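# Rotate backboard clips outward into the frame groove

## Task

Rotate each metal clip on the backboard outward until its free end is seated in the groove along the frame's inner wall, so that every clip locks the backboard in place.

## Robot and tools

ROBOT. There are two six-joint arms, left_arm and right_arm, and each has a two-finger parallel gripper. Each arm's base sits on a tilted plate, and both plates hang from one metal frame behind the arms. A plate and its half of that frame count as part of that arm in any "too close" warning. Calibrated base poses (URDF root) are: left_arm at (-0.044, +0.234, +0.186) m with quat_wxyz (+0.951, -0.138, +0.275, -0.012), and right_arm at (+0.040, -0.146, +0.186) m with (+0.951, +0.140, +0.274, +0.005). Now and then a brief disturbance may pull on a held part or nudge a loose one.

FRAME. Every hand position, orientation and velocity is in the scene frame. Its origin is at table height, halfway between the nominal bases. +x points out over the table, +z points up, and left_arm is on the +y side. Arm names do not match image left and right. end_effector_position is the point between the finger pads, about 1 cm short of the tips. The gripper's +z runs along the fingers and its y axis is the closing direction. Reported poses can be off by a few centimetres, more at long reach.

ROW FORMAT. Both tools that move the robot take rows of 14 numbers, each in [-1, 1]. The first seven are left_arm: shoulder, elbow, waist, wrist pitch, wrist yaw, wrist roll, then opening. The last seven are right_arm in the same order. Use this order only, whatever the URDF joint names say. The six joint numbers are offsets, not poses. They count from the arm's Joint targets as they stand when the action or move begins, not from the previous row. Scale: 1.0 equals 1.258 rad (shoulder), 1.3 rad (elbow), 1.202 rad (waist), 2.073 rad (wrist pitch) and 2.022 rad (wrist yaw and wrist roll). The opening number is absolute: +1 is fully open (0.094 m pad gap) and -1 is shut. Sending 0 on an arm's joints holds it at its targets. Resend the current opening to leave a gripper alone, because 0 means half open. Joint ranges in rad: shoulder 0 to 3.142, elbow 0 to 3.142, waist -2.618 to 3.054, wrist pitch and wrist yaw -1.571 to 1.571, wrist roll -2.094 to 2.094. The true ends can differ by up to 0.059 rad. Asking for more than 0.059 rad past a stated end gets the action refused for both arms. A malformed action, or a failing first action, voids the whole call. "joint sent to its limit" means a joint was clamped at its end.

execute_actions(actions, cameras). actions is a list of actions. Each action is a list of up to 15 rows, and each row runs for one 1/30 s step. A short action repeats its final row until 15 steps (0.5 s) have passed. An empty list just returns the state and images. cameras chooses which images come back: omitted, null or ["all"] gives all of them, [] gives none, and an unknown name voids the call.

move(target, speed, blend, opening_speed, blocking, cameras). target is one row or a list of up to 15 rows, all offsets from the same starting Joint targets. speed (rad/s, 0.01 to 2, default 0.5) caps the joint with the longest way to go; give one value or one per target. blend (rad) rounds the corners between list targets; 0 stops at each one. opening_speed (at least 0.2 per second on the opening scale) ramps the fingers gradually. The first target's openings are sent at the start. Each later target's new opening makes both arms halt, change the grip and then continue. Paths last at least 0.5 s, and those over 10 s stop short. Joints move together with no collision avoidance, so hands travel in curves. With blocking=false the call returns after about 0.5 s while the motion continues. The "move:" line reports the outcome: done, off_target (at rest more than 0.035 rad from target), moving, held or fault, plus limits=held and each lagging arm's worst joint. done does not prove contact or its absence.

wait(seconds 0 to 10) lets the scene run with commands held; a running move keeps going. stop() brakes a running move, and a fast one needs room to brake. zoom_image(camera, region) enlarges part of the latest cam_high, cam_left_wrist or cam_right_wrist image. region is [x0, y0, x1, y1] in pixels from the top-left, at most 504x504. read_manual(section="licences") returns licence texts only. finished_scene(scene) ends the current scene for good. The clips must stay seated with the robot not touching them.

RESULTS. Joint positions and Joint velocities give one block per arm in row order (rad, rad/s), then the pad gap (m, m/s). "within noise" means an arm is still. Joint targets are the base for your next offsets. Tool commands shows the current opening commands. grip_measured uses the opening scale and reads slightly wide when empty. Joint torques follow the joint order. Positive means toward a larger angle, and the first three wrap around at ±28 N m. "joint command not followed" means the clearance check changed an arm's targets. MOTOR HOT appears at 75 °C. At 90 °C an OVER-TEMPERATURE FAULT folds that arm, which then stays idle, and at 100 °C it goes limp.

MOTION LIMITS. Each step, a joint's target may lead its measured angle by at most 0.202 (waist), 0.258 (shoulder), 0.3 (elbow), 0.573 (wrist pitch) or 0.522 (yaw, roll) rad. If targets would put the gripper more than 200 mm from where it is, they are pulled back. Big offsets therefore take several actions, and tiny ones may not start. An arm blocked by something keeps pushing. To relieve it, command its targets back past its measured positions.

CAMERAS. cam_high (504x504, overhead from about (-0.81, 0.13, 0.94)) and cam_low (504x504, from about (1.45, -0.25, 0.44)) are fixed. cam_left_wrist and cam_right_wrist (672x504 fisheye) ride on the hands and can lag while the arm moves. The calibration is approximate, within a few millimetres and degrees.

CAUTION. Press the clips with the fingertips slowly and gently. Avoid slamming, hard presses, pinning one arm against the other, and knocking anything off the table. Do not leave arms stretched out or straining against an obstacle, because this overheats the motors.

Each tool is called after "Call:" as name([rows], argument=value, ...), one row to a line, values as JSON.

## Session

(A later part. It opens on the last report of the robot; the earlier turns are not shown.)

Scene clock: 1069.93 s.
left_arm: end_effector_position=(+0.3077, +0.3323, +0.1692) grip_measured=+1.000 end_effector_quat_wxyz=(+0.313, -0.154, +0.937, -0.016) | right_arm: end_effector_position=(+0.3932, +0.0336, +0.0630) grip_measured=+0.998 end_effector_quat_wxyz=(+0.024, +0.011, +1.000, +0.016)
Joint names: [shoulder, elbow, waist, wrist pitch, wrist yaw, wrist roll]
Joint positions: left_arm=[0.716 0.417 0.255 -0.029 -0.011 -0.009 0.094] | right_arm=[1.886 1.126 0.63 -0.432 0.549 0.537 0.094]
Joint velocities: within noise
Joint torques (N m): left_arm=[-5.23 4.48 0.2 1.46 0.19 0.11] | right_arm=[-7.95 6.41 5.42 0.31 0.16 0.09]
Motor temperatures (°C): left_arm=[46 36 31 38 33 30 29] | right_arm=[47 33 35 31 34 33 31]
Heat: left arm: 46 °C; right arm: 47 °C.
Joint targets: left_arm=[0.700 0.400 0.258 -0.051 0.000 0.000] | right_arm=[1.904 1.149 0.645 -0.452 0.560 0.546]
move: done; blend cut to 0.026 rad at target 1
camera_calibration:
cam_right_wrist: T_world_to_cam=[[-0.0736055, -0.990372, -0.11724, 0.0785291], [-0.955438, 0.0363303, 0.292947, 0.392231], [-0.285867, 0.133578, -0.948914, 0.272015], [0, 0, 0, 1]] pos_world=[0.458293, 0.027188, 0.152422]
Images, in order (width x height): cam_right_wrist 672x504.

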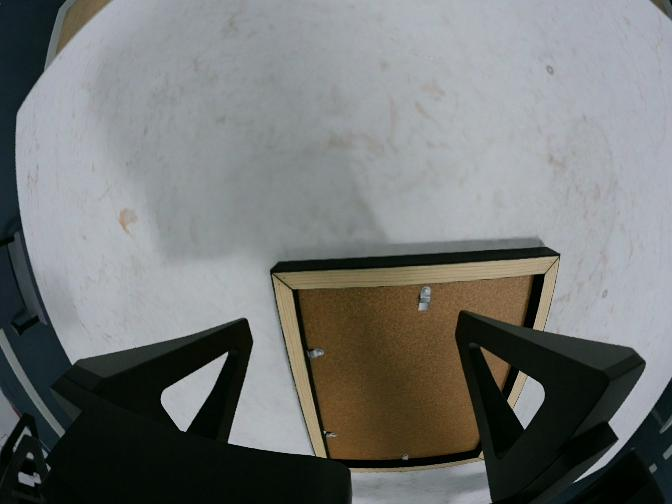

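Call:
move(target=[0,0,0,0,0,0,1,0.0225,0.0115,-0.0017,-0.014,0.001,0.003,1], speed=0.2, cameras=["cam_right_wrist"])

Call:
zoom_image(camera="cam_right_wrist", region=[400, 230, 600, 380])

Call:
zoom_image(camera="cam_right_wrist", region=[180, 230, 380, 380])

Scene clock: 1090.47 s.
left_arm: end_effector_position=(+0.3077, +0.3323, +0.1692) grip_measured=+1.000 end_effector_quat_wxyz=(+0.313, -0.154, +0.937, -0.016) | right_arm: end_effector_position=(+0.3882, +0.0335, +0.0583) grip_measured=+0.998 end_effector_quat_wxyz=(+0.011, +0.004, +1.000, +0.007)
Joint names: [shoulder, elbow, waist, wrist pitch, wrist yaw, wrist roll]
Joint positions: left_arm=[0.716 0.417 0.255 -0.029 -0.011 -0.009 0.094] | right_arm=[1.911 1.143 0.63 -0.461 0.551 0.544 0.094]
Joint velocities: within noise
Joint torques (N m): left_arm=[-5.26 4.52 0.17 1.46 0.19 0.11] | right_arm=[-7.62 6.24 5.44 0.28 0.09 0.02]
Motor temperatures (°C): left_arm=[46 36 31 38 33 30 29] | right_arm=[46 33 36 31 34 33 31]
Heat: left arm: 46 °C; right arm: 46 °C.
Joint targets: left_arm=[0.700 0.400 0.258 -0.051 0.000 0.000] | right_arm=[1.933 1.164 0.643 -0.481 0.562 0.552]
move: done
camera_calibration:
cam_right_wrist: T_world_to_cam=[[-0.063829, -0.993182, -0.0975476, 0.072643], [-0.94806, 0.0298248, 0.31669, 0.384824], [-0.311621, 0.112695, -0.9435, 0.276469], [0, 0, 0, 1]] pos_world=[0.455627, 0.0295137, 0.146065]
Images, in order (width x height): cam_right_wrist 672x504.

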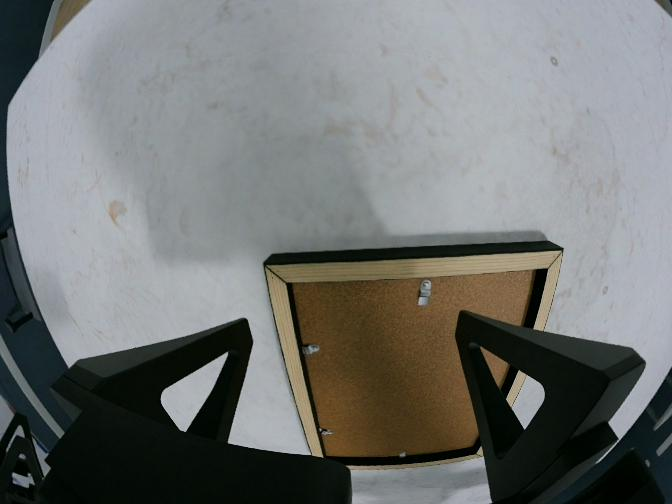

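Scaled by 2.520 from the camera's 672x504 image, which has a finer 960x720 frame.

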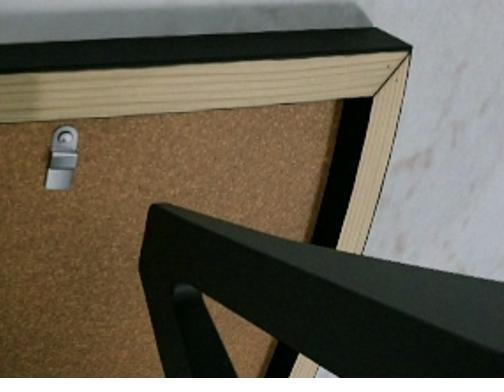

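Scaled by 2.520 from the camera's 672x504 image, which has a finer 960x720 frame.

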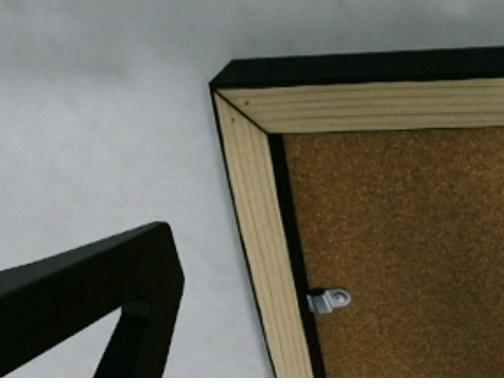

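Call:
move(target=[0,0,0,0,0,0,1,0.0215,-0.0377,-0.0341,0.055,-0.0114,-0.0272,1], speed=0.2, cameras=["cam_right_wrist"])

Call:
zoom_image(camera="cam_right_wrist", region=[400, 230, 600, 380])

Call:
zoom_image(camera="cam_right_wrist", region=[180, 230, 380, 380])

Scene clock: 1128.87 s.
left_arm: end_effector_position=(+0.3077, +0.3323, +0.1692) grip_measured=+1.000 end_effector_quat_wxyz=(+0.313, -0.154, +0.937, -0.016) | right_arm: end_effector_position=(+0.3913, +0.0345, +0.0447) grip_measured=+0.998 end_effector_quat_wxyz=(+0.019, +0.003, +1.000, +0.012)
Joint names: [shoulder, elbow, waist, wrist pitch, wrist yaw, wrist roll]
Joint positions: left_arm=[0.716 0.417 0.255 -0.029 -0.011 -0.009 0.094] | right_arm=[1.938 1.127 0.609 -0.384 0.544 0.505 0.094]
Joint velocities: within noise
Joint torques (N m): left_arm=[-5.27 4.51 0.18 1.47 0.19 0.11] | right_arm=[-7.82 3.32 3.89 0.67 -0.06 -0.13]
Motor temperatures (°C): left_arm=[45 36 31 38 33 30 29] | right_arm=[46 33 37 31 34 33 31]
Heat: left arm: 45 °C; right arm: 46 °C.
Joint targets: left_arm=[0.700 0.400 0.258 -0.051 0.000 0.000] | right_arm=[1.960 1.115 0.602 -0.367 0.539 0.497]
move: done
camera_calibration:
cam_right_wrist: T_world_to_cam=[[-0.0590859, -0.992482, -0.10718, 0.0710107], [-0.953389, 0.0242786, 0.300765, 0.39504], [-0.295901, 0.119955, -0.947657, 0.258298], [0, 0, 0, 1]] pos_world=[0.457253, 0.0299018, 0.133574]
Images, in order (width x height): cam_right_wrist 672x504.

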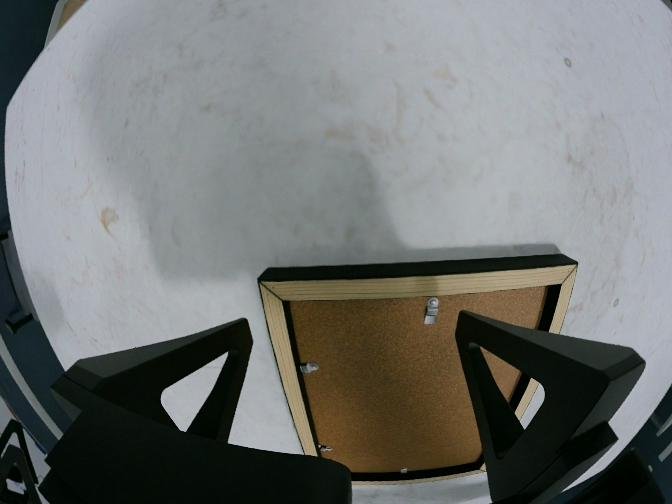

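Scaled by 2.520 from the camera's 672x504 image, which has a finer 960x720 frame.

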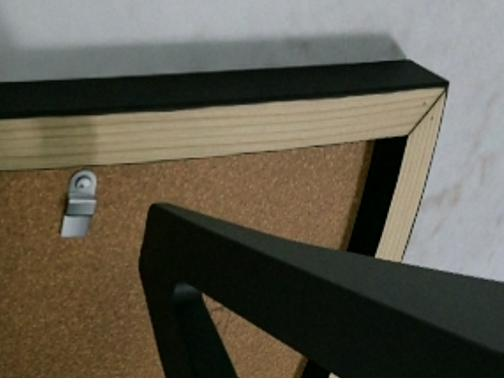

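Scaled by 2.520 from the camera's 672x504 image, which has a finer 960x720 frame.

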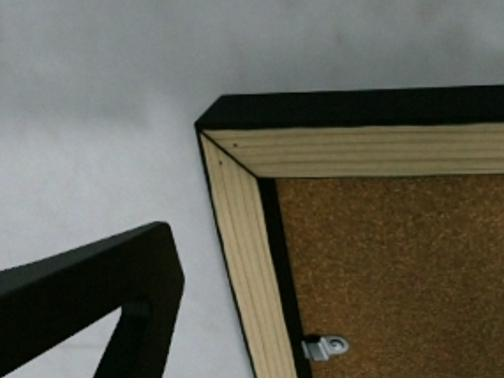

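Call:
move(target=[0,0,0,0,0,0,1,0.0376,0,-0.005,0.0,0,0,1], speed=0.15, cameras=["cam_right_wrist"])

Call:
zoom_image(camera="cam_right_wrist", region=[400, 230, 600, 380])

Call:
zoom_image(camera="cam_right_wrist", region=[180, 230, 380, 380])

Scene clock: 1143.37 s.
left_arm: end_effector_position=(+0.3077, +0.3323, +0.1692) grip_measured=+1.000 end_effector_quat_wxyz=(+0.313, -0.154, +0.937, -0.016) | right_arm: end_effector_position=(+0.3789, +0.0349, +0.0302) grip_measured=+0.998 end_effector_quat_wxyz=(+0.002, -0.007, +1.000, +0.001)
Joint names: [shoulder, elbow, waist, wrist pitch, wrist yaw, wrist roll]
Joint positions: left_arm=[0.716 0.417 0.255 -0.029 -0.011 -0.009 0.094] | right_arm=[1.985 1.127 0.604 -0.381 0.543 0.504 0.094]
Joint velocities: within noise
Joint torques (N m): left_arm=[-5.26 4.49 0.2 1.46 0.18 0.1] | right_arm=[-7.84 2.95 3.71 0.6 -0.02 -0.1]
Motor temperatures (°C): left_arm=[45 36 31 38 33 30 29] | right_arm=[46 33 36 31 34 33 31]
Heat: left arm: 45 °C; right arm: 46 °C.
Joint targets: left_arm=[0.700 0.400 0.258 -0.051 0.000 0.000] | right_arm=[2.007 1.115 0.595 -0.367 0.539 0.497]
move: done
camera_calibration:
cam_right_wrist: T_world_to_cam=[[-0.0424992, -0.995505, -0.0846354, 0.062308], [-0.942582, 0.0118641, 0.333764, 0.382877], [-0.331259, 0.0939606, -0.93885, 0.2549], [0, 0, 0, 1]] pos_world=[0.447979, 0.0335349, 0.116796]
Images, in order (width x height): cam_right_wrist 672x504.

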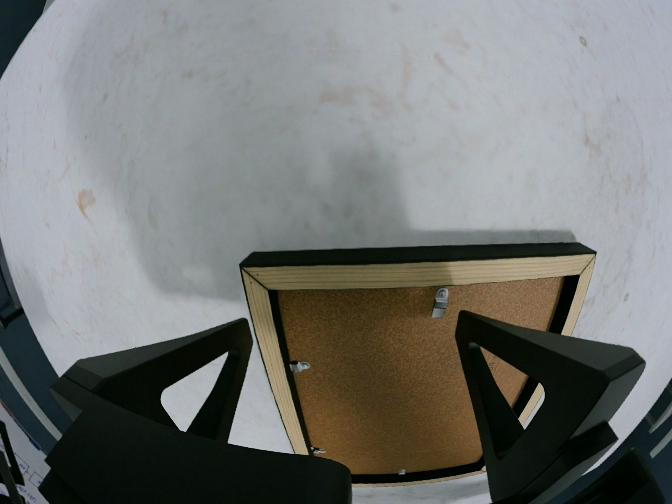

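Scaled by 2.520 from the camera's 672x504 image, which has a finer 960x720 frame.

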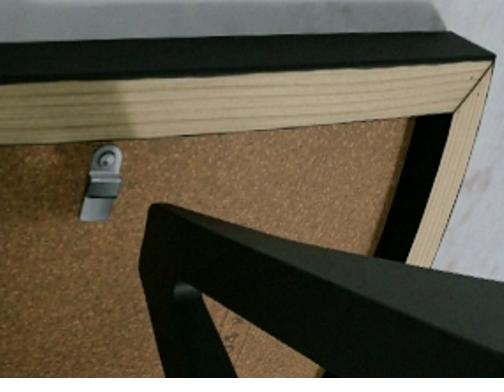

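Scaled by 2.520 from the camera's 672x504 image, which has a finer 960x720 frame.

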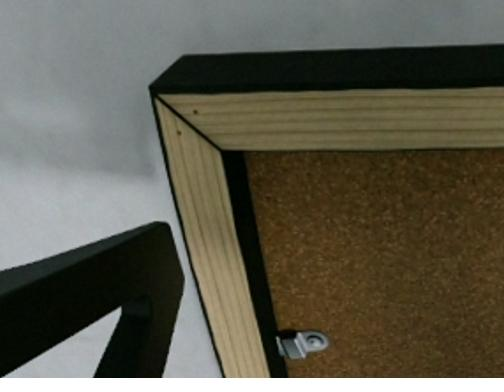

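Call:
move([
  [0,0,0,0,0,0,1,-0.10,-0.02,0,0,0,0,1],
  [0,0,0,0,0,0,1,-0.145,-0.06,-0.055,0.01,-0.01,-0.04,1],
  [0,0,0,0,0,0,1,-0.0946,-0.0762,-0.0724,0.0121,-0.0153,-0.049,-0.6],
], speed=0.35, blend=0.03, cameras=["cam_right_wrist"])

Call:
zoom_image(camera="cam_right_wrist", region=[260, 230, 460, 380])

Scene clock: 1224.63 s.
left_arm: end_effector_position=(+0.3077, +0.3323, +0.1692) grip_measured=+1.000 end_effector_quat_wxyz=(+0.313, -0.154, +0.937, -0.016) | right_arm: end_effector_position=(+0.3797, -0.0071, +0.0345) grip_measured=-0.598 end_effector_quat_wxyz=(-0.002, -0.011, +1.000, -0.001)
Joint names: [shoulder, elbow, waist, wrist pitch, wrist yaw, wrist roll]
Joint positions: left_arm=[0.716 0.417 0.255 -0.029 -0.011 -0.009 0.094] | right_arm=[1.868 1.027 0.515 -0.358 0.513 0.405 0.019]
Joint velocities: within noise
Joint torques (N m): left_arm=[-5.24 4.49 0.2 1.46 0.18 0.11] | right_arm=[-7.38 3.18 3.4 0.59 -0.04 -0.12]
Motor temperatures (°C): left_arm=[45 36 31 38 33 30 29] | right_arm=[43 32 36 31 34 33 31]
Heat: left arm: 45 °C; right arm: 43 °C.
Joint targets: left_arm=[0.700 0.400 0.258 -0.051 0.000 0.000] | right_arm=[1.888 1.016 0.508 -0.342 0.508 0.397]
move: done
camera_calibration:
cam_right_wrist: T_world_to_cam=[[-0.0357861, -0.996118, -0.0804226, 0.0182052], [-0.940586, 0.00638161, 0.339495, 0.381731], [-0.337664, 0.0877936, -0.937163, 0.265499], [0, 0, 0, 1]] pos_world=[0.449352, -0.00761066, 0.120684]
Images, in order (width x height): cam_right_wrist 672x504.

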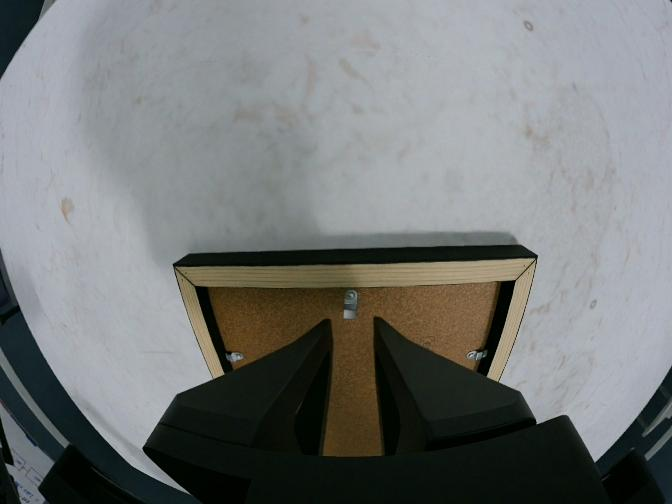

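Scaled by 2.520 from the camera's 672x504 image, which has a finer 960x720 frame.

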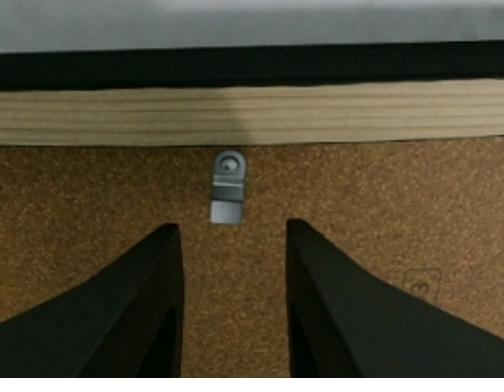

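Call:
move(target=[0,0,0,0,0,0,1,0.0437,-0.0031,-0.0241,0.0362,-0.0069,-0.0129,-0.6], speed=0.15, cameras=["cam_right_wrist"])

Call:
zoom_image(camera="cam_right_wrist", region=[260, 230, 460, 380])

Scene clock: 1245.40 s.
left_arm: end_effector_position=(+0.3077, +0.3323, +0.1692) grip_measured=+1.000 end_effector_quat_wxyz=(+0.313, -0.154, +0.937, -0.016) | right_arm: end_effector_position=(+0.3795, -0.0064, +0.0178) grip_measured=-0.598 end_effector_quat_wxyz=(-0.003, -0.010, +1.000, +0.001)
Joint names: [shoulder, elbow, waist, wrist pitch, wrist yaw, wrist roll]
Joint positions: left_arm=[0.716 0.417 0.255 -0.029 -0.011 -0.009 0.094] | right_arm=[1.915 1.027 0.491 -0.3 0.5 0.381 0.019]
Joint velocities: within noise
Joint torques (N m): left_arm=[-5.24 4.49 0.16 1.46 0.2 0.1] | right_arm=[-7.06 2.26 3.29 0.72 -0.07 -0.14]
Motor temperatures (°C): left_arm=[45 36 31 38 33 30 29] | right_arm=[43 32 35 31 34 33 31]
Heat: left arm: 45 °C; right arm: 43 °C.
Joint targets: left_arm=[0.700 0.400 0.258 -0.051 0.000 0.000] | right_arm=[1.943 1.011 0.480 -0.267 0.494 0.371]
move: done
camera_calibration:
cam_right_wrist: T_world_to_cam=[[-0.0372077, -0.995821, -0.0834007, 0.0180837], [-0.939615, 0.00645043, 0.342172, 0.386723], [-0.340205, 0.091096, -0.935929, 0.250663], [0, 0, 0, 1]] pos_world=[0.449321, -0.00732077, 0.103784]
Images, in order (width x height): cam_right_wrist 672x504.

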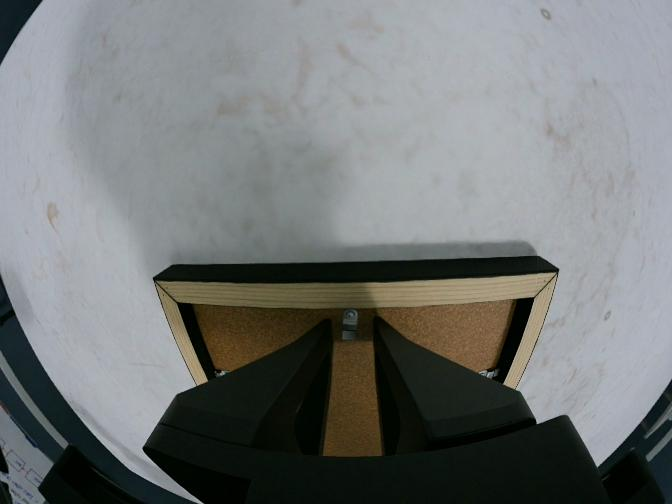

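Scaled by 2.520 from the camera's 672x504 image, which has a finer 960x720 frame.

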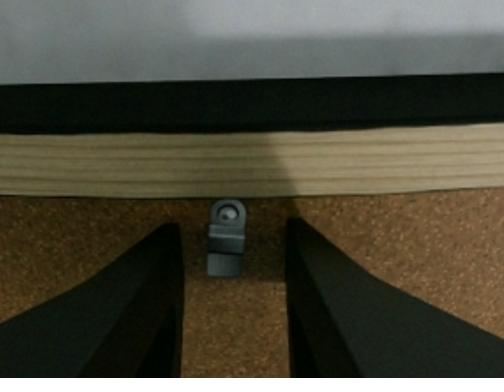

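Call:
move([
  [0,0,0,0,0,0,1,0,0,0,0,0,0,-0.84],
  [0,0,0,0,0,0,1,-0.0076,-0.0055,-0.0086,0.0004,-0.0015,-0.2211,-0.84],
], opening_speed=0.5, speed=0.4, cameras=["cam_right_wrist"])

Call:
zoom_image(camera="cam_right_wrist", region=[260, 230, 460, 380])

Scene clock: 1280.33 s.
left_arm: end_effector_position=(+0.3077, +0.3323, +0.1692) grip_measured=+1.000 end_effector_quat_wxyz=(+0.313, -0.154, +0.937, -0.016) | right_arm: end_effector_position=(+0.3806, -0.0070, +0.0174) grip_measured=-0.838 end_effector_quat_wxyz=(+0.000, -0.229, +0.973, +0.000)
Joint names: [shoulder, elbow, waist, wrist pitch, wrist yaw, wrist roll]
Joint positions: left_arm=[0.716 0.417 0.255 -0.029 -0.011 -0.009 0.094] | right_arm=[1.915 1.025 0.49 -0.291 0.504 -0.064 0.008]
Joint velocities: within noise
Joint torques (N m): left_arm=[-5.23 4.51 0.18 1.47 0.18 0.11] | right_arm=[-7.88 1.96 2.29 0.66 -0.1 -0.11]
Motor temperatures (°C): left_arm=[44 36 31 38 33 30 29] | right_arm=[45 32 35 31 34 33 31]
Heat: left arm: 44 °C; right arm: 45 °C.
Joint targets: left_arm=[0.700 0.400 0.258 -0.051 0.000 0.000] | right_arm=[1.934 1.004 0.469 -0.266 0.491 -0.076]
move: done
camera_calibration:
cam_right_wrist: T_world_to_cam=[[0.391869, -0.916399, -0.0815632, -0.145238], [-0.854613, -0.395406, 0.336588, 0.352848], [-0.340699, -0.0621933, -0.938113, 0.249821], [0, 0, 0, 1]] pos_world=[0.443576, 0.0219595, 0.10375]
Images, in order (width x height): cam_right_wrist 672x504.

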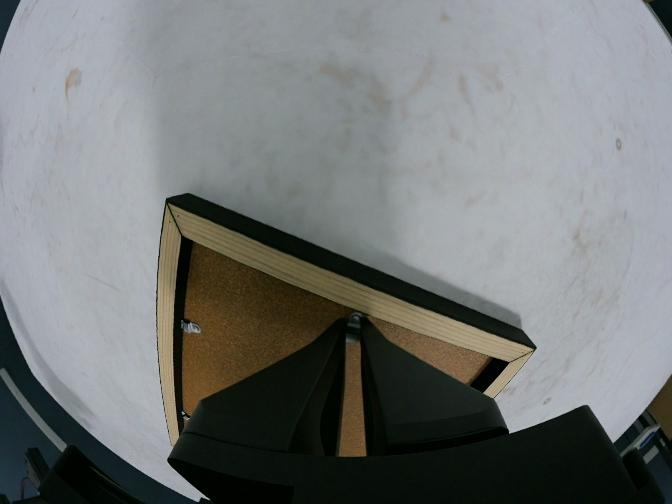

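Scaled by 2.520 from the camera's 672x504 image, which has a finer 960x720 frame.

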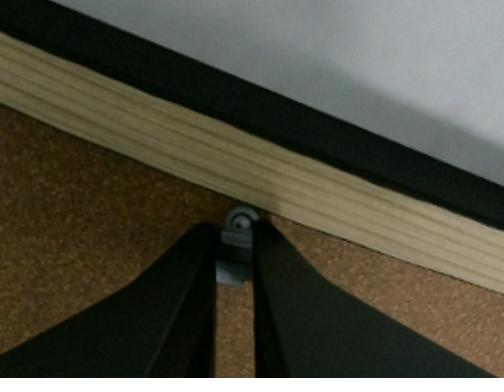

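Call:
move([
  [0,0,0,0,0,0,1,-0.007,0.0,-0.0165,0.0,0,-0.15,-0.84],
  [0,0,0,0,0,0,1,-0.013,0.0,-0.019,0.0,0,-0.309,-0.84],
], speed=0.4, blend=0.1, cameras=["cam_right_wrist"])

Call:
zoom_image(camera="cam_right_wrist", region=[260, 230, 460, 380])

Scene clock: 1314.33 s.
left_arm: end_effector_position=(+0.3077, +0.3323, +0.1692) grip_measured=+1.000 end_effector_quat_wxyz=(+0.313, -0.154, +0.937, -0.016) | right_arm: end_effector_position=(+0.3829, -0.0113, +0.0173) grip_measured=-0.838 end_effector_quat_wxyz=(+0.000, -0.511, +0.860, +0.002)
Joint names: [shoulder, elbow, waist, wrist pitch, wrist yaw, wrist roll]
Joint positions: left_arm=[0.716 0.417 0.255 -0.029 -0.011 -0.009 0.094] | right_arm=[1.906 1.025 0.474 -0.293 0.493 -0.69 0.008]
Joint velocities: within noise
Joint torques (N m): left_arm=[-5.26 4.46 0.18 1.46 0.19 0.11] | right_arm=[-8.72 2.07 1.83 0.7 -0.02 -0.18]
Motor temperatures (°C): left_arm=[44 36 31 38 33 30 29] | right_arm=[46 32 35 31 34 33 31]
Heat: left arm: 44 °C; right arm: 46 °C.
Joint targets: left_arm=[0.700 0.400 0.258 -0.051 0.000 0.000] | right_arm=[1.917 1.004 0.446 -0.266 0.491 -0.701]
move: done
camera_calibration:
cam_right_wrist: T_world_to_cam=[[0.84612, -0.526014, -0.0859703, -0.319597], [-0.472788, -0.815186, 0.334578, 0.202268], [-0.246074, -0.242447, -0.938438, 0.211973], [0, 0, 0, 1]] pos_world=[0.418209, 0.0481655, 0.103773]
Images, in order (width x height): cam_right_wrist 672x504.

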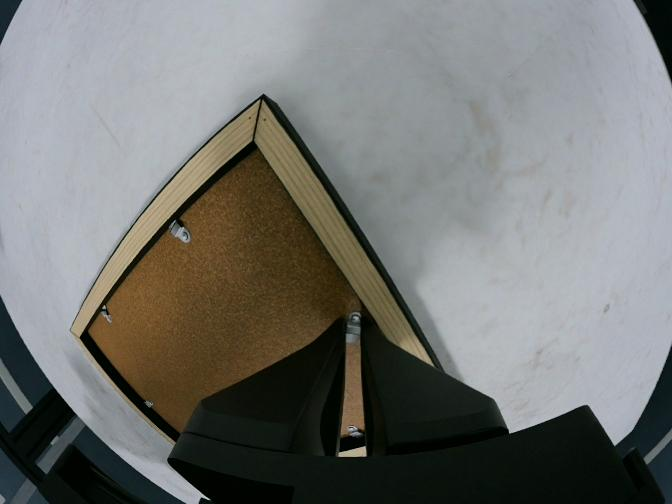

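Scaled by 2.520 from the camera's 672x504 image, which has a finer 960x720 frame.

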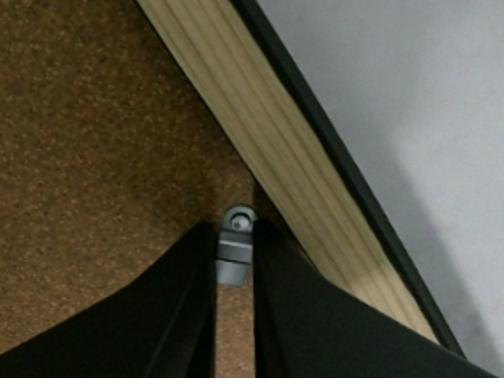

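Call:
move(target=[0,0,0,0,0,0,1,-0.0874,0.004,0.0715,-0.068,0.008,0.032,-0.82], speed=0.3, cameras=["cam_right_wrist"])

Call:
zoom_image(camera="cam_right_wrist", region=[260, 230, 460, 380])

Scene clock: 1331.43 s.
left_arm: end_effector_position=(+0.3077, +0.3323, +0.1692) grip_measured=+1.000 end_effector_quat_wxyz=(+0.313, -0.154, +0.937, -0.016) | right_arm: end_effector_position=(+0.3803, -0.0109, +0.0443) grip_measured=-0.822 end_effector_quat_wxyz=(+0.000, -0.509, +0.860, +0.005)
Joint names: [shoulder, elbow, waist, wrist pitch, wrist yaw, wrist roll]
Joint positions: left_arm=[0.716 0.417 0.255 -0.029 -0.011 -0.009 0.094] | right_arm=[1.827 1.019 0.515 -0.387 0.503 -0.644 0.008]
Joint velocities: within noise
Joint torques (N m): left_arm=[-5.26 4.51 0.16 1.46 0.18 0.11] | right_arm=[-11.18 3.33 5.09 0.26 0.06 0.06]
Motor temperatures (°C): left_arm=[44 36 31 38 33 30 29] | right_arm=[45 32 35 31 34 33 31]
Heat: left arm: 44 °C; right arm: 45 °C.
Joint targets: left_arm=[0.700 0.400 0.258 -0.051 0.000 0.000] | right_arm=[1.807 1.009 0.532 -0.407 0.507 -0.636]
move: done
camera_calibration:
cam_right_wrist: T_world_to_cam=[[0.844499, -0.527868, -0.0904275, -0.314012], [-0.474278, -0.815559, 0.331547, 0.192979], [-0.248762, -0.237103, -0.939095, 0.237921], [0, 0, 0, 1]] pos_world=[0.415895, 0.0480409, 0.131053]
Images, in order (width x height): cam_right_wrist 672x504.

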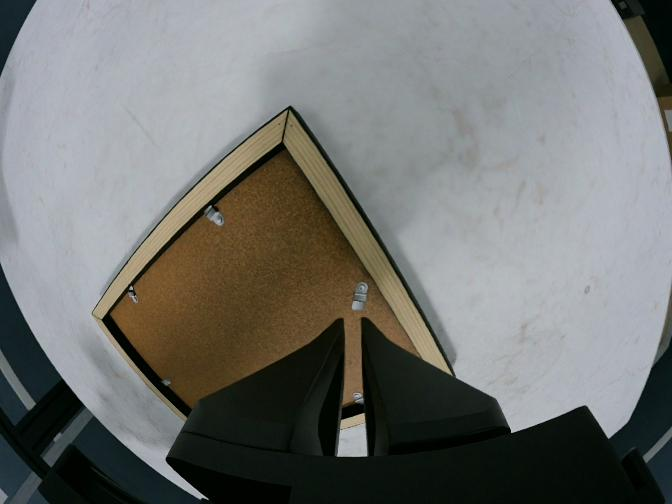

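Scaled by 2.520 from the camera's 672x504 image, which has a finer 960x720 frame.

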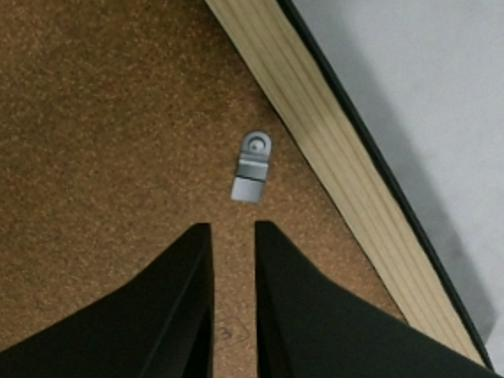

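Call:
move([
  [0,0,0,0,0,0,1,-0.02,0.03,-0.02,-0.005,-0.003,-0.1,-0.2],
  [0,0,0,0,0,0,1,0.0596,0.0808,-0.0499,-0.0116,-0.0084,-0.2898,0.2],
], speed=0.4, blend=0.05, opening_speed=1.0, cameras=["cam_right_wrist"])

Call:
zoom_image(camera="cam_right_wrist", region=[260, 230, 460, 380])

Scene clock: 1363.97 s.
left_arm: end_effector_position=(+0.3077, +0.3323, +0.1692) grip_measured=+1.000 end_effector_quat_wxyz=(+0.313, -0.154, +0.937, -0.016) | right_arm: end_effector_position=(+0.4024, -0.0160, +0.0401) grip_measured=+0.198 end_effector_quat_wxyz=(-0.001, +0.717, -0.697, +0.002)
Joint names: [shoulder, elbow, waist, wrist pitch, wrist yaw, wrist roll]
Joint positions: left_arm=[0.716 0.417 0.255 -0.029 -0.011 -0.009 0.094] | right_arm=[1.859 1.096 0.48 -0.41 0.504 -1.214 0.056]
Joint velocities: within noise
Joint torques (N m): left_arm=[-5.27 4.48 0.2 1.45 0.18 0.1] | right_arm=[-7.73 5.82 3.28 0.26 -0.11 -0.08]
Motor temperatures (°C): left_arm=[44 36 31 38 33 30 29] | right_arm=[48 33 36 31 34 33 31]
Heat: left arm: 44 °C; right arm: 48 °C.
Joint targets: left_arm=[0.700 0.400 0.258 -0.051 0.000 0.000] | right_arm=[1.882 1.115 0.472 -0.431 0.490 -1.222]
move: done
camera_calibration:
cam_right_wrist: T_world_to_cam=[[0.996605, -0.0281996, -0.0773563, -0.389468], [-0.000344205, -0.940938, 0.338577, 0.00772994], [-0.0823352, -0.337401, -0.937753, 0.16957], [0, 0, 0, 1]] pos_world=[0.402109, 0.0535036, 0.12627]
Images, in order (width x height): cam_right_wrist 672x504.

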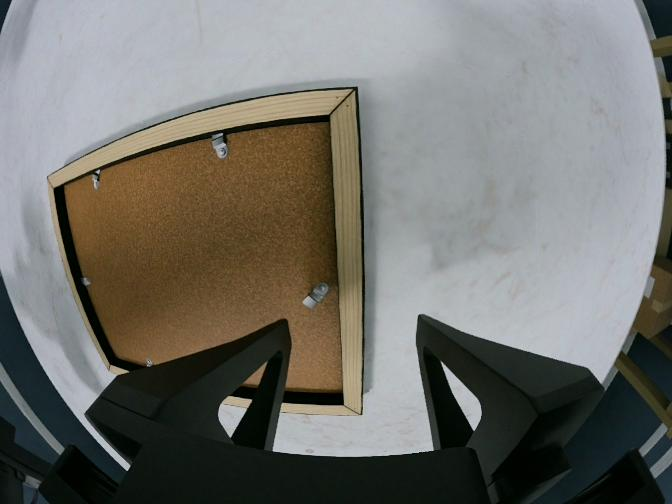

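Scaled by 2.520 from the camera's 672x504 image, which has a finer 960x720 frame.

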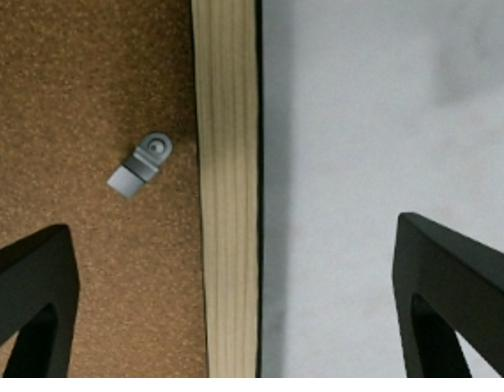

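Call:
move(target=[0,0,0,0,0,0,1,0.0556,-0.0115,-0.0349,0.0617,-0.0069,-0.0183,0.2], speed=0.2, cameras=["cam_right_wrist"])

Call:
zoom_image(camera="cam_right_wrist", region=[260, 230, 460, 380])

Scene clock: 1375.90 s.
left_arm: end_effector_position=(+0.3077, +0.3323, +0.1692) grip_measured=+1.000 end_effector_quat_wxyz=(+0.313, -0.154, +0.937, -0.016) | right_arm: end_effector_position=(+0.4008, -0.0189, +0.0177) grip_measured=+0.198 end_effector_quat_wxyz=(+0.005, +0.720, -0.694, +0.000)
Joint names: [shoulder, elbow, waist, wrist pitch, wrist yaw, wrist roll]
Joint positions: left_arm=[0.716 0.417 0.255 -0.029 -0.011 -0.009 0.094] | right_arm=[1.918 1.096 0.445 -0.349 0.491 -1.251 0.056]
Joint velocities: within noise
Joint torques (N m): left_arm=[-5.23 4.48 0.2 1.45 0.18 0.11] | right_arm=[-6.95 4.36 2.97 0.84 -0.1 -0.1]
Motor temperatures (°C): left_arm=[44 36 31 38 33 30 29] | right_arm=[47 33 35 31 34 33 31]
Heat: left arm: 44 °C; right arm: 47 °C.
Joint targets: left_arm=[0.700 0.400 0.258 -0.051 0.000 0.000] | right_arm=[1.952 1.100 0.430 -0.303 0.476 -1.259]
move: off_target (right_arm); right_arm: the wrist pitch is farthest, 0.045 rad from its target
camera_calibration:
cam_right_wrist: T_world_to_cam=[[0.995808, -0.0219394, -0.0887964, -0.389069], [0.00998519, -0.938929, 0.343965, 0.00842622], [-0.0909199, -0.34341, -0.934774, 0.150808], [0, 0, 0, 1]] pos_world=[0.401065, 0.0511647, 0.103525]
Images, in order (width x height): cam_right_wrist 672x504.

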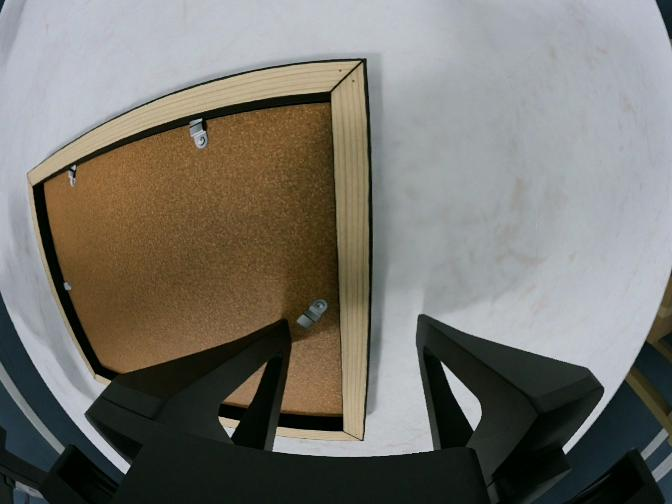

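Scaled by 2.520 from the camera's 672x504 image, which has a finer 960x720 frame.

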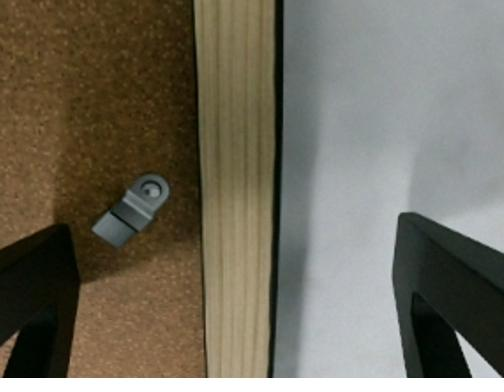

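Call:
move(target=[0,0,0,0,0,0,1,0,0,0,0,0,0,-0.75], opening_speed=0.55, cameras=["cam_right_wrist"])

Call:
zoom_image(camera="cam_right_wrist", region=[260, 230, 460, 380])

Scene clock: 1397.73 s.
left_arm: end_effector_position=(+0.3077, +0.3323, +0.1692) grip_measured=+1.000 end_effector_quat_wxyz=(+0.313, -0.154, +0.937, -0.016) | right_arm: end_effector_position=(+0.4020, -0.0178, +0.0174) grip_measured=-0.747 end_effector_quat_wxyz=(+0.002, +0.720, -0.694, +0.001)
Joint names: [shoulder, elbow, waist, wrist pitch, wrist yaw, wrist roll]
Joint positions: left_arm=[0.716 0.417 0.255 -0.029 -0.011 -0.009 0.094] | right_arm=[1.919 1.096 0.445 -0.341 0.489 -1.255 0.012]
Joint velocities: within noise
Joint torques (N m): left_arm=[-5.27 4.52 0.18 1.45 0.19 0.1] | right_arm=[-6.97 4.19 2.81 0.81 -0.06 -0.11]
Motor temperatures (°C): left_arm=[44 36 31 38 33 30 29] | right_arm=[44 33 35 32 34 33 31]
Heat: left arm: 44 °C; right arm: 44 °C.
Joint targets: left_arm=[0.700 0.400 0.258 -0.051 0.000 0.000] | right_arm=[1.952 1.099 0.430 -0.303 0.476 -1.259]
move: off_target (right_arm); right_arm: the wrist pitch is farthest, 0.038 rad from its target
camera_calibration:
cam_right_wrist: T_world_to_cam=[[0.996235, -0.0213611, -0.0840196, -0.390559], [0.00851265, -0.940381, 0.340018, 0.0101762], [-0.0862736, -0.339453, -0.936658, 0.149212], [0, 0, 0, 1]] pos_world=[0.401875, 0.0518773, 0.103486]
Images, in order (width x height): cam_right_wrist 672x504.

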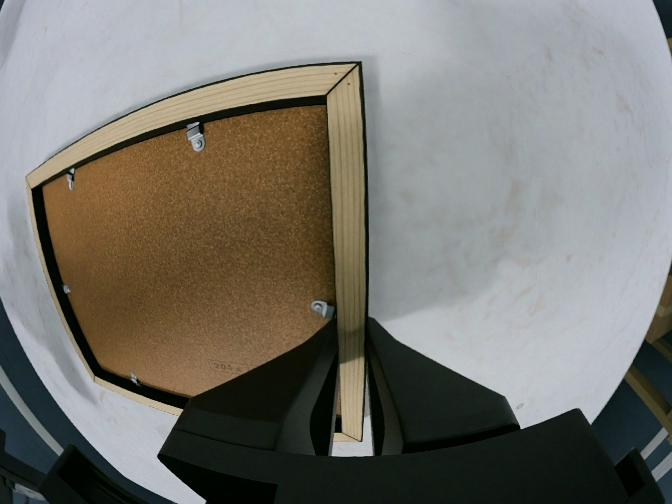

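Scaled by 2.520 from the camera's 672x504 image, which has a finer 960x720 frame.

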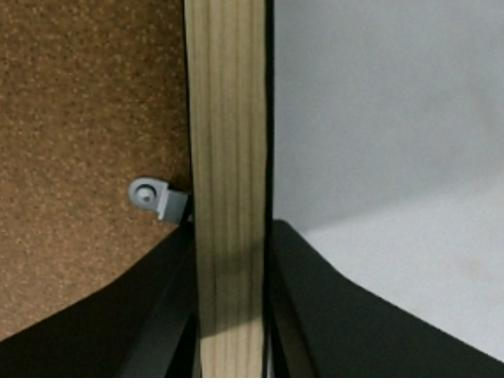

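Call:
move([
  [0,0,0,0,0,0,1,0,0,0,0,0,0,0.1],
  [0,0,0,0,0,0,1,-0.08,0.012,0.06,-0.07,0.01,0.03,0.1],
  [0,0,0,0,0,0,1,0.0076,0.012,0.0062,-0.001,0.001,0.004,0.1],
], opening_speed=0.6, speed=0.25, cameras=["cam_right_wrist"])

Call:
zoom_image(camera="cam_right_wrist", region=[260, 230, 460, 380])

Scene clock: 1412.43 s.
left_arm: end_effector_position=(+0.3077, +0.3323, +0.1692) grip_measured=+1.000 end_effector_quat_wxyz=(+0.313, -0.154, +0.937, -0.016) | right_arm: end_effector_position=(+0.4031, -0.0143, +0.0177) grip_measured=+0.098 end_effector_quat_wxyz=(+0.002, +0.718, -0.696, +0.001)
Joint names: [shoulder, elbow, waist, wrist pitch, wrist yaw, wrist roll]
Joint positions: left_arm=[0.716 0.417 0.255 -0.029 -0.011 -0.009 0.094] | right_arm=[1.927 1.107 0.452 -0.346 0.491 -1.243 0.052]
Joint velocities: within noise
Joint torques (N m): left_arm=[-5.29 4.49 0.17 1.45 0.19 0.11] | right_arm=[-6.8 4.68 2.92 0.83 -0.12 -0.11]
Motor temperatures (°C): left_arm=[44 36 31 38 33 30 29] | right_arm=[43 33 35 32 34 33 32]
Heat: left arm: 44 °C; right arm: 43 °C.
Joint targets: left_arm=[0.700 0.400 0.258 -0.051 0.000 0.000] | right_arm=[1.962 1.115 0.438 -0.305 0.478 -1.251]
move: off_target (right_arm); right_arm: the wrist pitch is farthest, 0.041 rad from its target
camera_calibration:
cam_right_wrist: T_world_to_cam=[[0.996197, -0.0256744, -0.0832604, -0.391518], [0.00412563, -0.940627, 0.339417, 0.0150894], [-0.0870314, -0.338469, -0.936944, 0.151115], [0, 0, 0, 1]] pos_world=[0.403118, 0.0552893, 0.103867]
Images, in order (width x height): cam_right_wrist 672x504.

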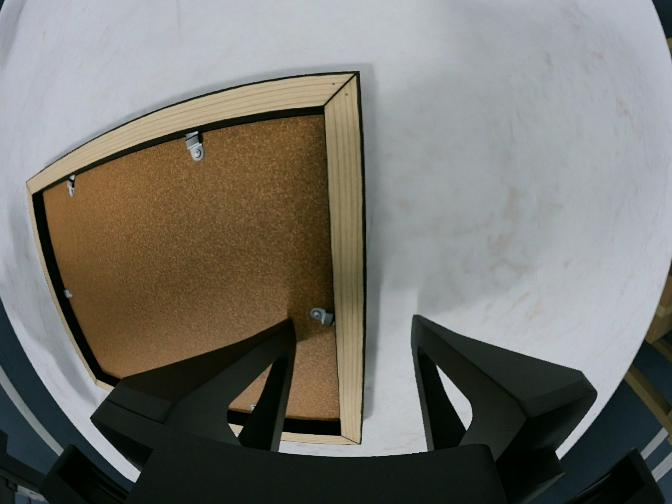

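Scaled by 2.520 from the camera's 672x504 image, which has a finer 960x720 frame.

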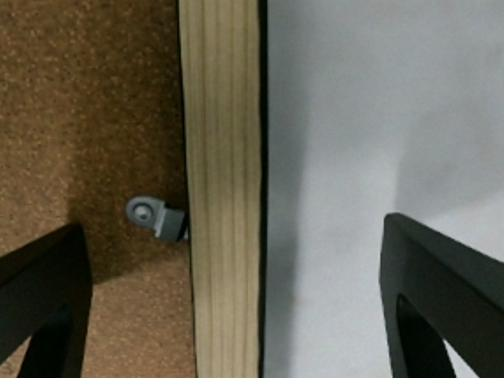

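Call:
move([
  [0,0,0,0,0,0,1,0,0,0,0,0,0,-0.75],
  [0,0,0,0,0,0,1,0,0,0,0,0,0,0.1],
  [0,0,0,0,0,0,1,-0.10,0,0.06,-0.08,0.008,0.03,0.1],
], opening_speed=0.6, speed=0.3, cameras=["cam_right_wrist"])

Call:
zoom_image(camera="cam_right_wrist", region=[260, 230, 460, 380])

Scene clock: 1425.37 s.
left_arm: end_effector_position=(+0.3077, +0.3323, +0.1692) grip_measured=+1.000 end_effector_quat_wxyz=(+0.313, -0.154, +0.937, -0.016) | right_arm: end_effector_position=(+0.4032, -0.0133, +0.0459) grip_measured=+0.098 end_effector_quat_wxyz=(+0.001, +0.717, -0.697, -0.002)
Joint names: [shoulder, elbow, waist, wrist pitch, wrist yaw, wrist roll]
Joint positions: left_arm=[0.716 0.417 0.255 -0.029 -0.011 -0.009 0.094] | right_arm=[1.855 1.117 0.492 -0.449 0.502 -1.198 0.052]
Joint velocities: within noise
Joint torques (N m): left_arm=[-5.27 4.48 0.18 1.46 0.19 0.11] | right_arm=[-11.63 4.07 5.31 0.28 -0.09 0.06]
Motor temperatures (°C): left_arm=[44 36 31 38 33 30 29] | right_arm=[44 33 35 32 34 33 31]
Heat: left arm: 44 °C; right arm: 44 °C.
Joint targets: left_arm=[0.700 0.400 0.258 -0.051 0.000 0.000] | right_arm=[1.836 1.115 0.510 -0.471 0.494 -1.190]
move: done; target 2's new numbers were sent with right_arm's wrist pitch 0.041 rad from that target
camera_calibration:
cam_right_wrist: T_world_to_cam=[[0.995884, -0.0279674, -0.086209, -0.38906], [0.00267541, -0.941712, 0.33641, 0.00721772], [-0.0905925, -0.335257, -0.937761, 0.179404], [0, 0, 0, 1]] pos_world=[0.403692, 0.0560625, 0.13227]
Images, in order (width x height): cam_right_wrist 672x504.

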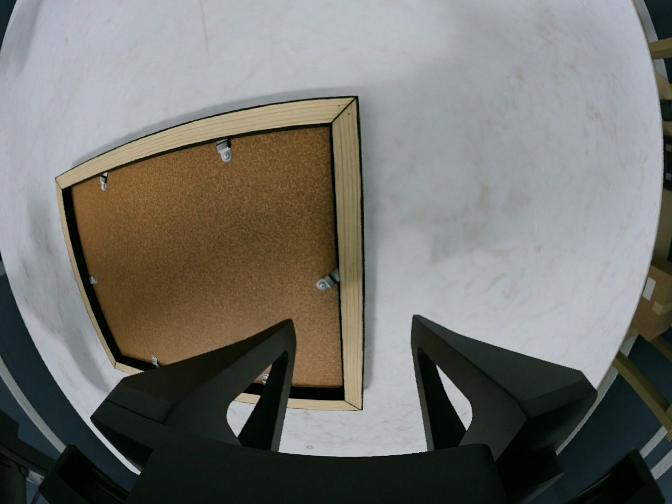

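Scaled by 2.520 from the camera's 672x504 image, which has a finer 960x720 frame.

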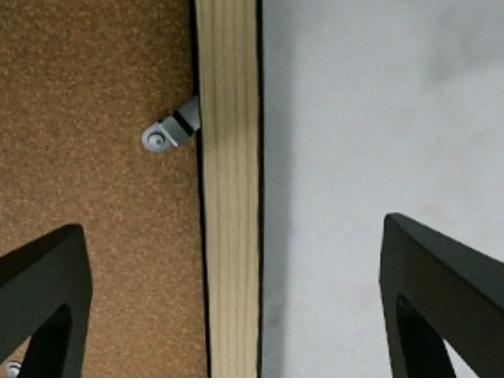

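Call:
move([
  [0,0,0,0,0,0,1,0.0739,0.0338,0.0266,0.0227,0.0148,0.0183,0.15],
  [0,0,0,0,0,0,1,0.1312,0.0262,-0.0275,0.069,0.001,-0.0105,0.15],
], speed=0.25, cameras=["cam_right_wrist"])

Call:
zoom_image(camera="cam_right_wrist", region=[260, 230, 460, 380])

Scene clock: 1450.07 s.
left_arm: end_effector_position=(+0.3077, +0.3323, +0.1692) grip_measured=+1.000 end_effector_quat_wxyz=(+0.313, -0.154, +0.937, -0.016) | right_arm: end_effector_position=(+0.4000, +0.0024, +0.0175) grip_measured=+0.148 end_effector_quat_wxyz=(+0.005, +0.721, -0.693, +0.000)
Joint names: [shoulder, elbow, waist, wrist pitch, wrist yaw, wrist roll]
Joint positions: left_arm=[0.716 0.417 0.255 -0.029 -0.011 -0.009 0.094] | right_arm=[1.968 1.143 0.494 -0.37 0.509 -1.203 0.054]
Joint velocities: within noise
Joint torques (N m): left_arm=[-5.26 4.49 0.2 1.47 0.17 0.11] | right_arm=[-7.19 4.55 2.89 0.8 -0.09 -0.07]
Motor temperatures (°C): left_arm=[44 36 31 38 33 30 29] | right_arm=[46 33 36 31 34 33 31]
Heat: left arm: 44 °C; right arm: 46 °C.
Joint targets: left_arm=[0.700 0.400 0.258 -0.051 0.000 0.000] | right_arm=[2.001 1.149 0.477 -0.328 0.496 -1.211]
move: off_target (right_arm); right_arm: the wrist pitch is farthest, 0.042 rad from its target
camera_calibration:
cam_right_wrist: T_world_to_cam=[[0.995899, -0.0174302, -0.0887823, -0.387844], [0.014181, -0.939069, 0.343435, 0.0268243], [-0.0893589, -0.343286, -0.934971, 0.157226], [0, 0, 0, 1]] pos_world=[0.399922, 0.072403, 0.103355]
Images, in order (width x height): cam_right_wrist 672x504.

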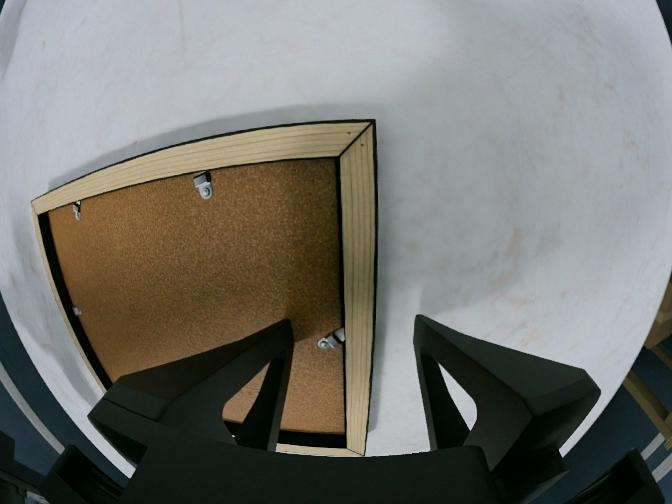

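Scaled by 2.520 from the camera's 672x504 image, which has a finer 960x720 frame.

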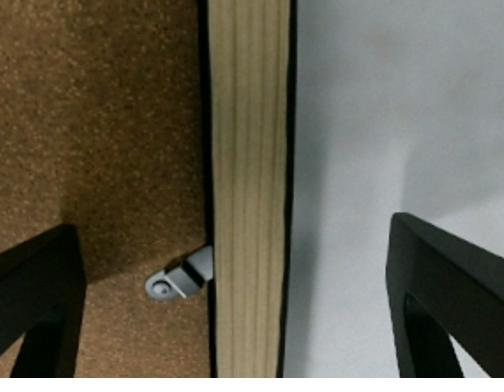

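Call:
move([
  [0,0,0,0,0,0,1,0,0,0,0,0,0,-0.75],
  [0,0,0,0,0,0,1,0,0,0,0,0,0,0.1],
  [0,0,0,0,0,0,1,-0.10,0,0.06,-0.08,0.008,0.03,0.1],
], opening_speed=0.6, speed=0.3, cameras=["cam_right_wrist"])

Call:
zoom_image(camera="cam_right_wrist", region=[260, 230, 460, 380])

Scene clock: 1463.23 s.
left_arm: end_effector_position=(+0.3077, +0.3323, +0.1692) grip_measured=+1.000 end_effector_quat_wxyz=(+0.313, -0.154, +0.937, -0.016) | right_arm: end_effector_position=(+0.3994, +0.0028, +0.0459) grip_measured=+0.098 end_effector_quat_wxyz=(+0.004, +0.720, -0.694, -0.006)
Joint names: [shoulder, elbow, waist, wrist pitch, wrist yaw, wrist roll]
Joint positions: left_arm=[0.716 0.417 0.255 -0.029 -0.011 -0.009 0.094] | right_arm=[1.895 1.15 0.53 -0.473 0.511 -1.159 0.052]
Joint velocities: within noise
Joint torques (N m): left_arm=[-5.24 4.52 0.14 1.46 0.18 0.1] | right_arm=[-11.81 4.25 5.5 0.27 0.02 0.11]
Motor temperatures (°C): left_arm=[44 36 31 38 33 30 29] | right_arm=[45 33 35 32 34 33 31]
Heat: left arm: 44 °C; right arm: 45 °C.
Joint targets: left_arm=[0.700 0.400 0.258 -0.051 0.000 0.000] | right_arm=[1.875 1.149 0.549 -0.494 0.513 -1.151]
move: done
camera_calibration:
cam_right_wrist: T_world_to_cam=[[0.995127, -0.0212916, -0.0962749, -0.384097], [0.0122409, -0.942177, 0.334893, 0.0186844], [-0.0978384, -0.334439, -0.937325, 0.187296], [0, 0, 0, 1]] pos_world=[0.400322, 0.0720652, 0.132321]
Images, in order (width x height): cam_right_wrist 672x504.

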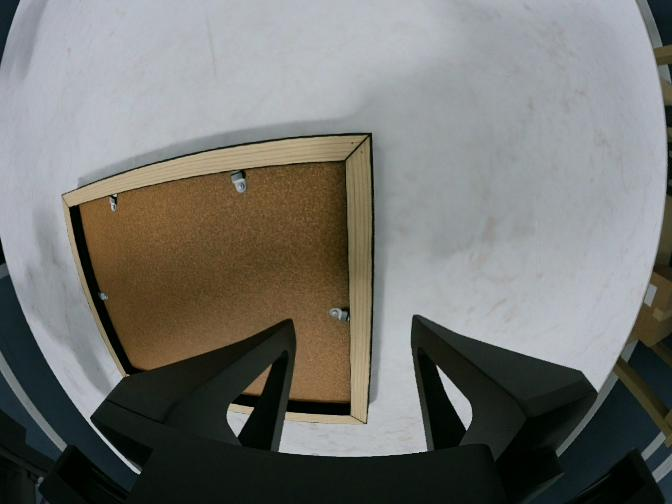

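Scaled by 2.520 from the camera's 672x504 image, which has a finer 960x720 frame.

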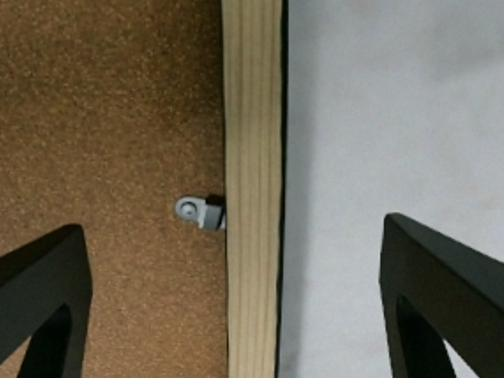

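Call:
move(target=[0,0,0,0,0,0,1,-0.3386,-0.1877,-0.0358,-0.0859,0.0074,-0.0732,0.1], speed=0.5, cameras=["cam_right_wrist","cam_high"])

Scene clock: 1476.60 s.
left_arm: end_effector_position=(+0.3077, +0.3323, +0.1692) grip_measured=+1.000 end_effector_quat_wxyz=(+0.313, -0.154, +0.937, -0.016) | right_arm: end_effector_position=(+0.3664, -0.0694, +0.1199) grip_measured=+0.098 end_effector_quat_wxyz=(+0.003, +0.755, -0.655, +0.007)
Joint names: [shoulder, elbow, waist, wrist pitch, wrist yaw, wrist roll]
Joint positions: left_arm=[0.716 0.417 0.255 -0.029 -0.011 -0.009 0.094] | right_arm=[1.466 0.922 0.513 -0.65 0.526 -1.29 0.052]
Joint velocities: within noise
Joint torques (N m): left_arm=[-5.26 4.48 0.18 1.46 0.18 0.11] | right_arm=[-8.83 3.69 1.96 0.28 0.08 -0.12]
Motor temperatures (°C): left_arm=[44 36 31 38 33 30 29] | right_arm=[46 33 36 31 34 33 31]
Heat: left arm: 44 °C; right arm: 46 °C.
Joint targets: left_arm=[0.700 0.400 0.258 -0.051 0.000 0.000] | right_arm=[1.449 0.905 0.506 -0.672 0.527 -1.299]
move: done
camera_calibration:
cam_right_wrist: T_world_to_cam=[[0.993567, 0.08293, -0.0771184, -0.340181], [0.10483, -0.931134, 0.349286, -0.108662], [-0.0428413, -0.355123, -0.933837, 0.207313], [0, 0, 0, 1]] pos_world=[0.358266, 0.000653781, 0.205316]
Images, in order (width x height): cam_high 504x504, cam_right_wrist 672x504.

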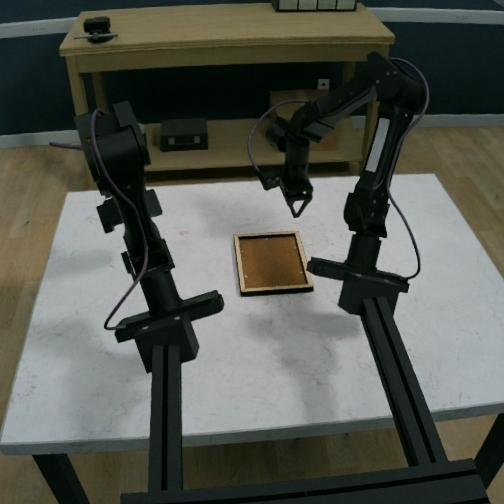

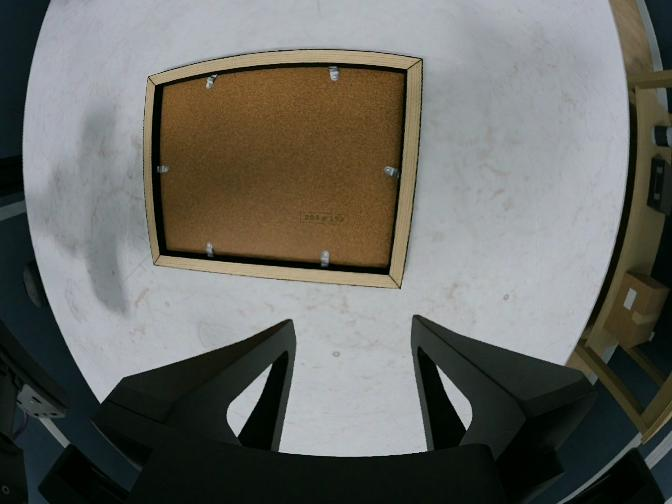

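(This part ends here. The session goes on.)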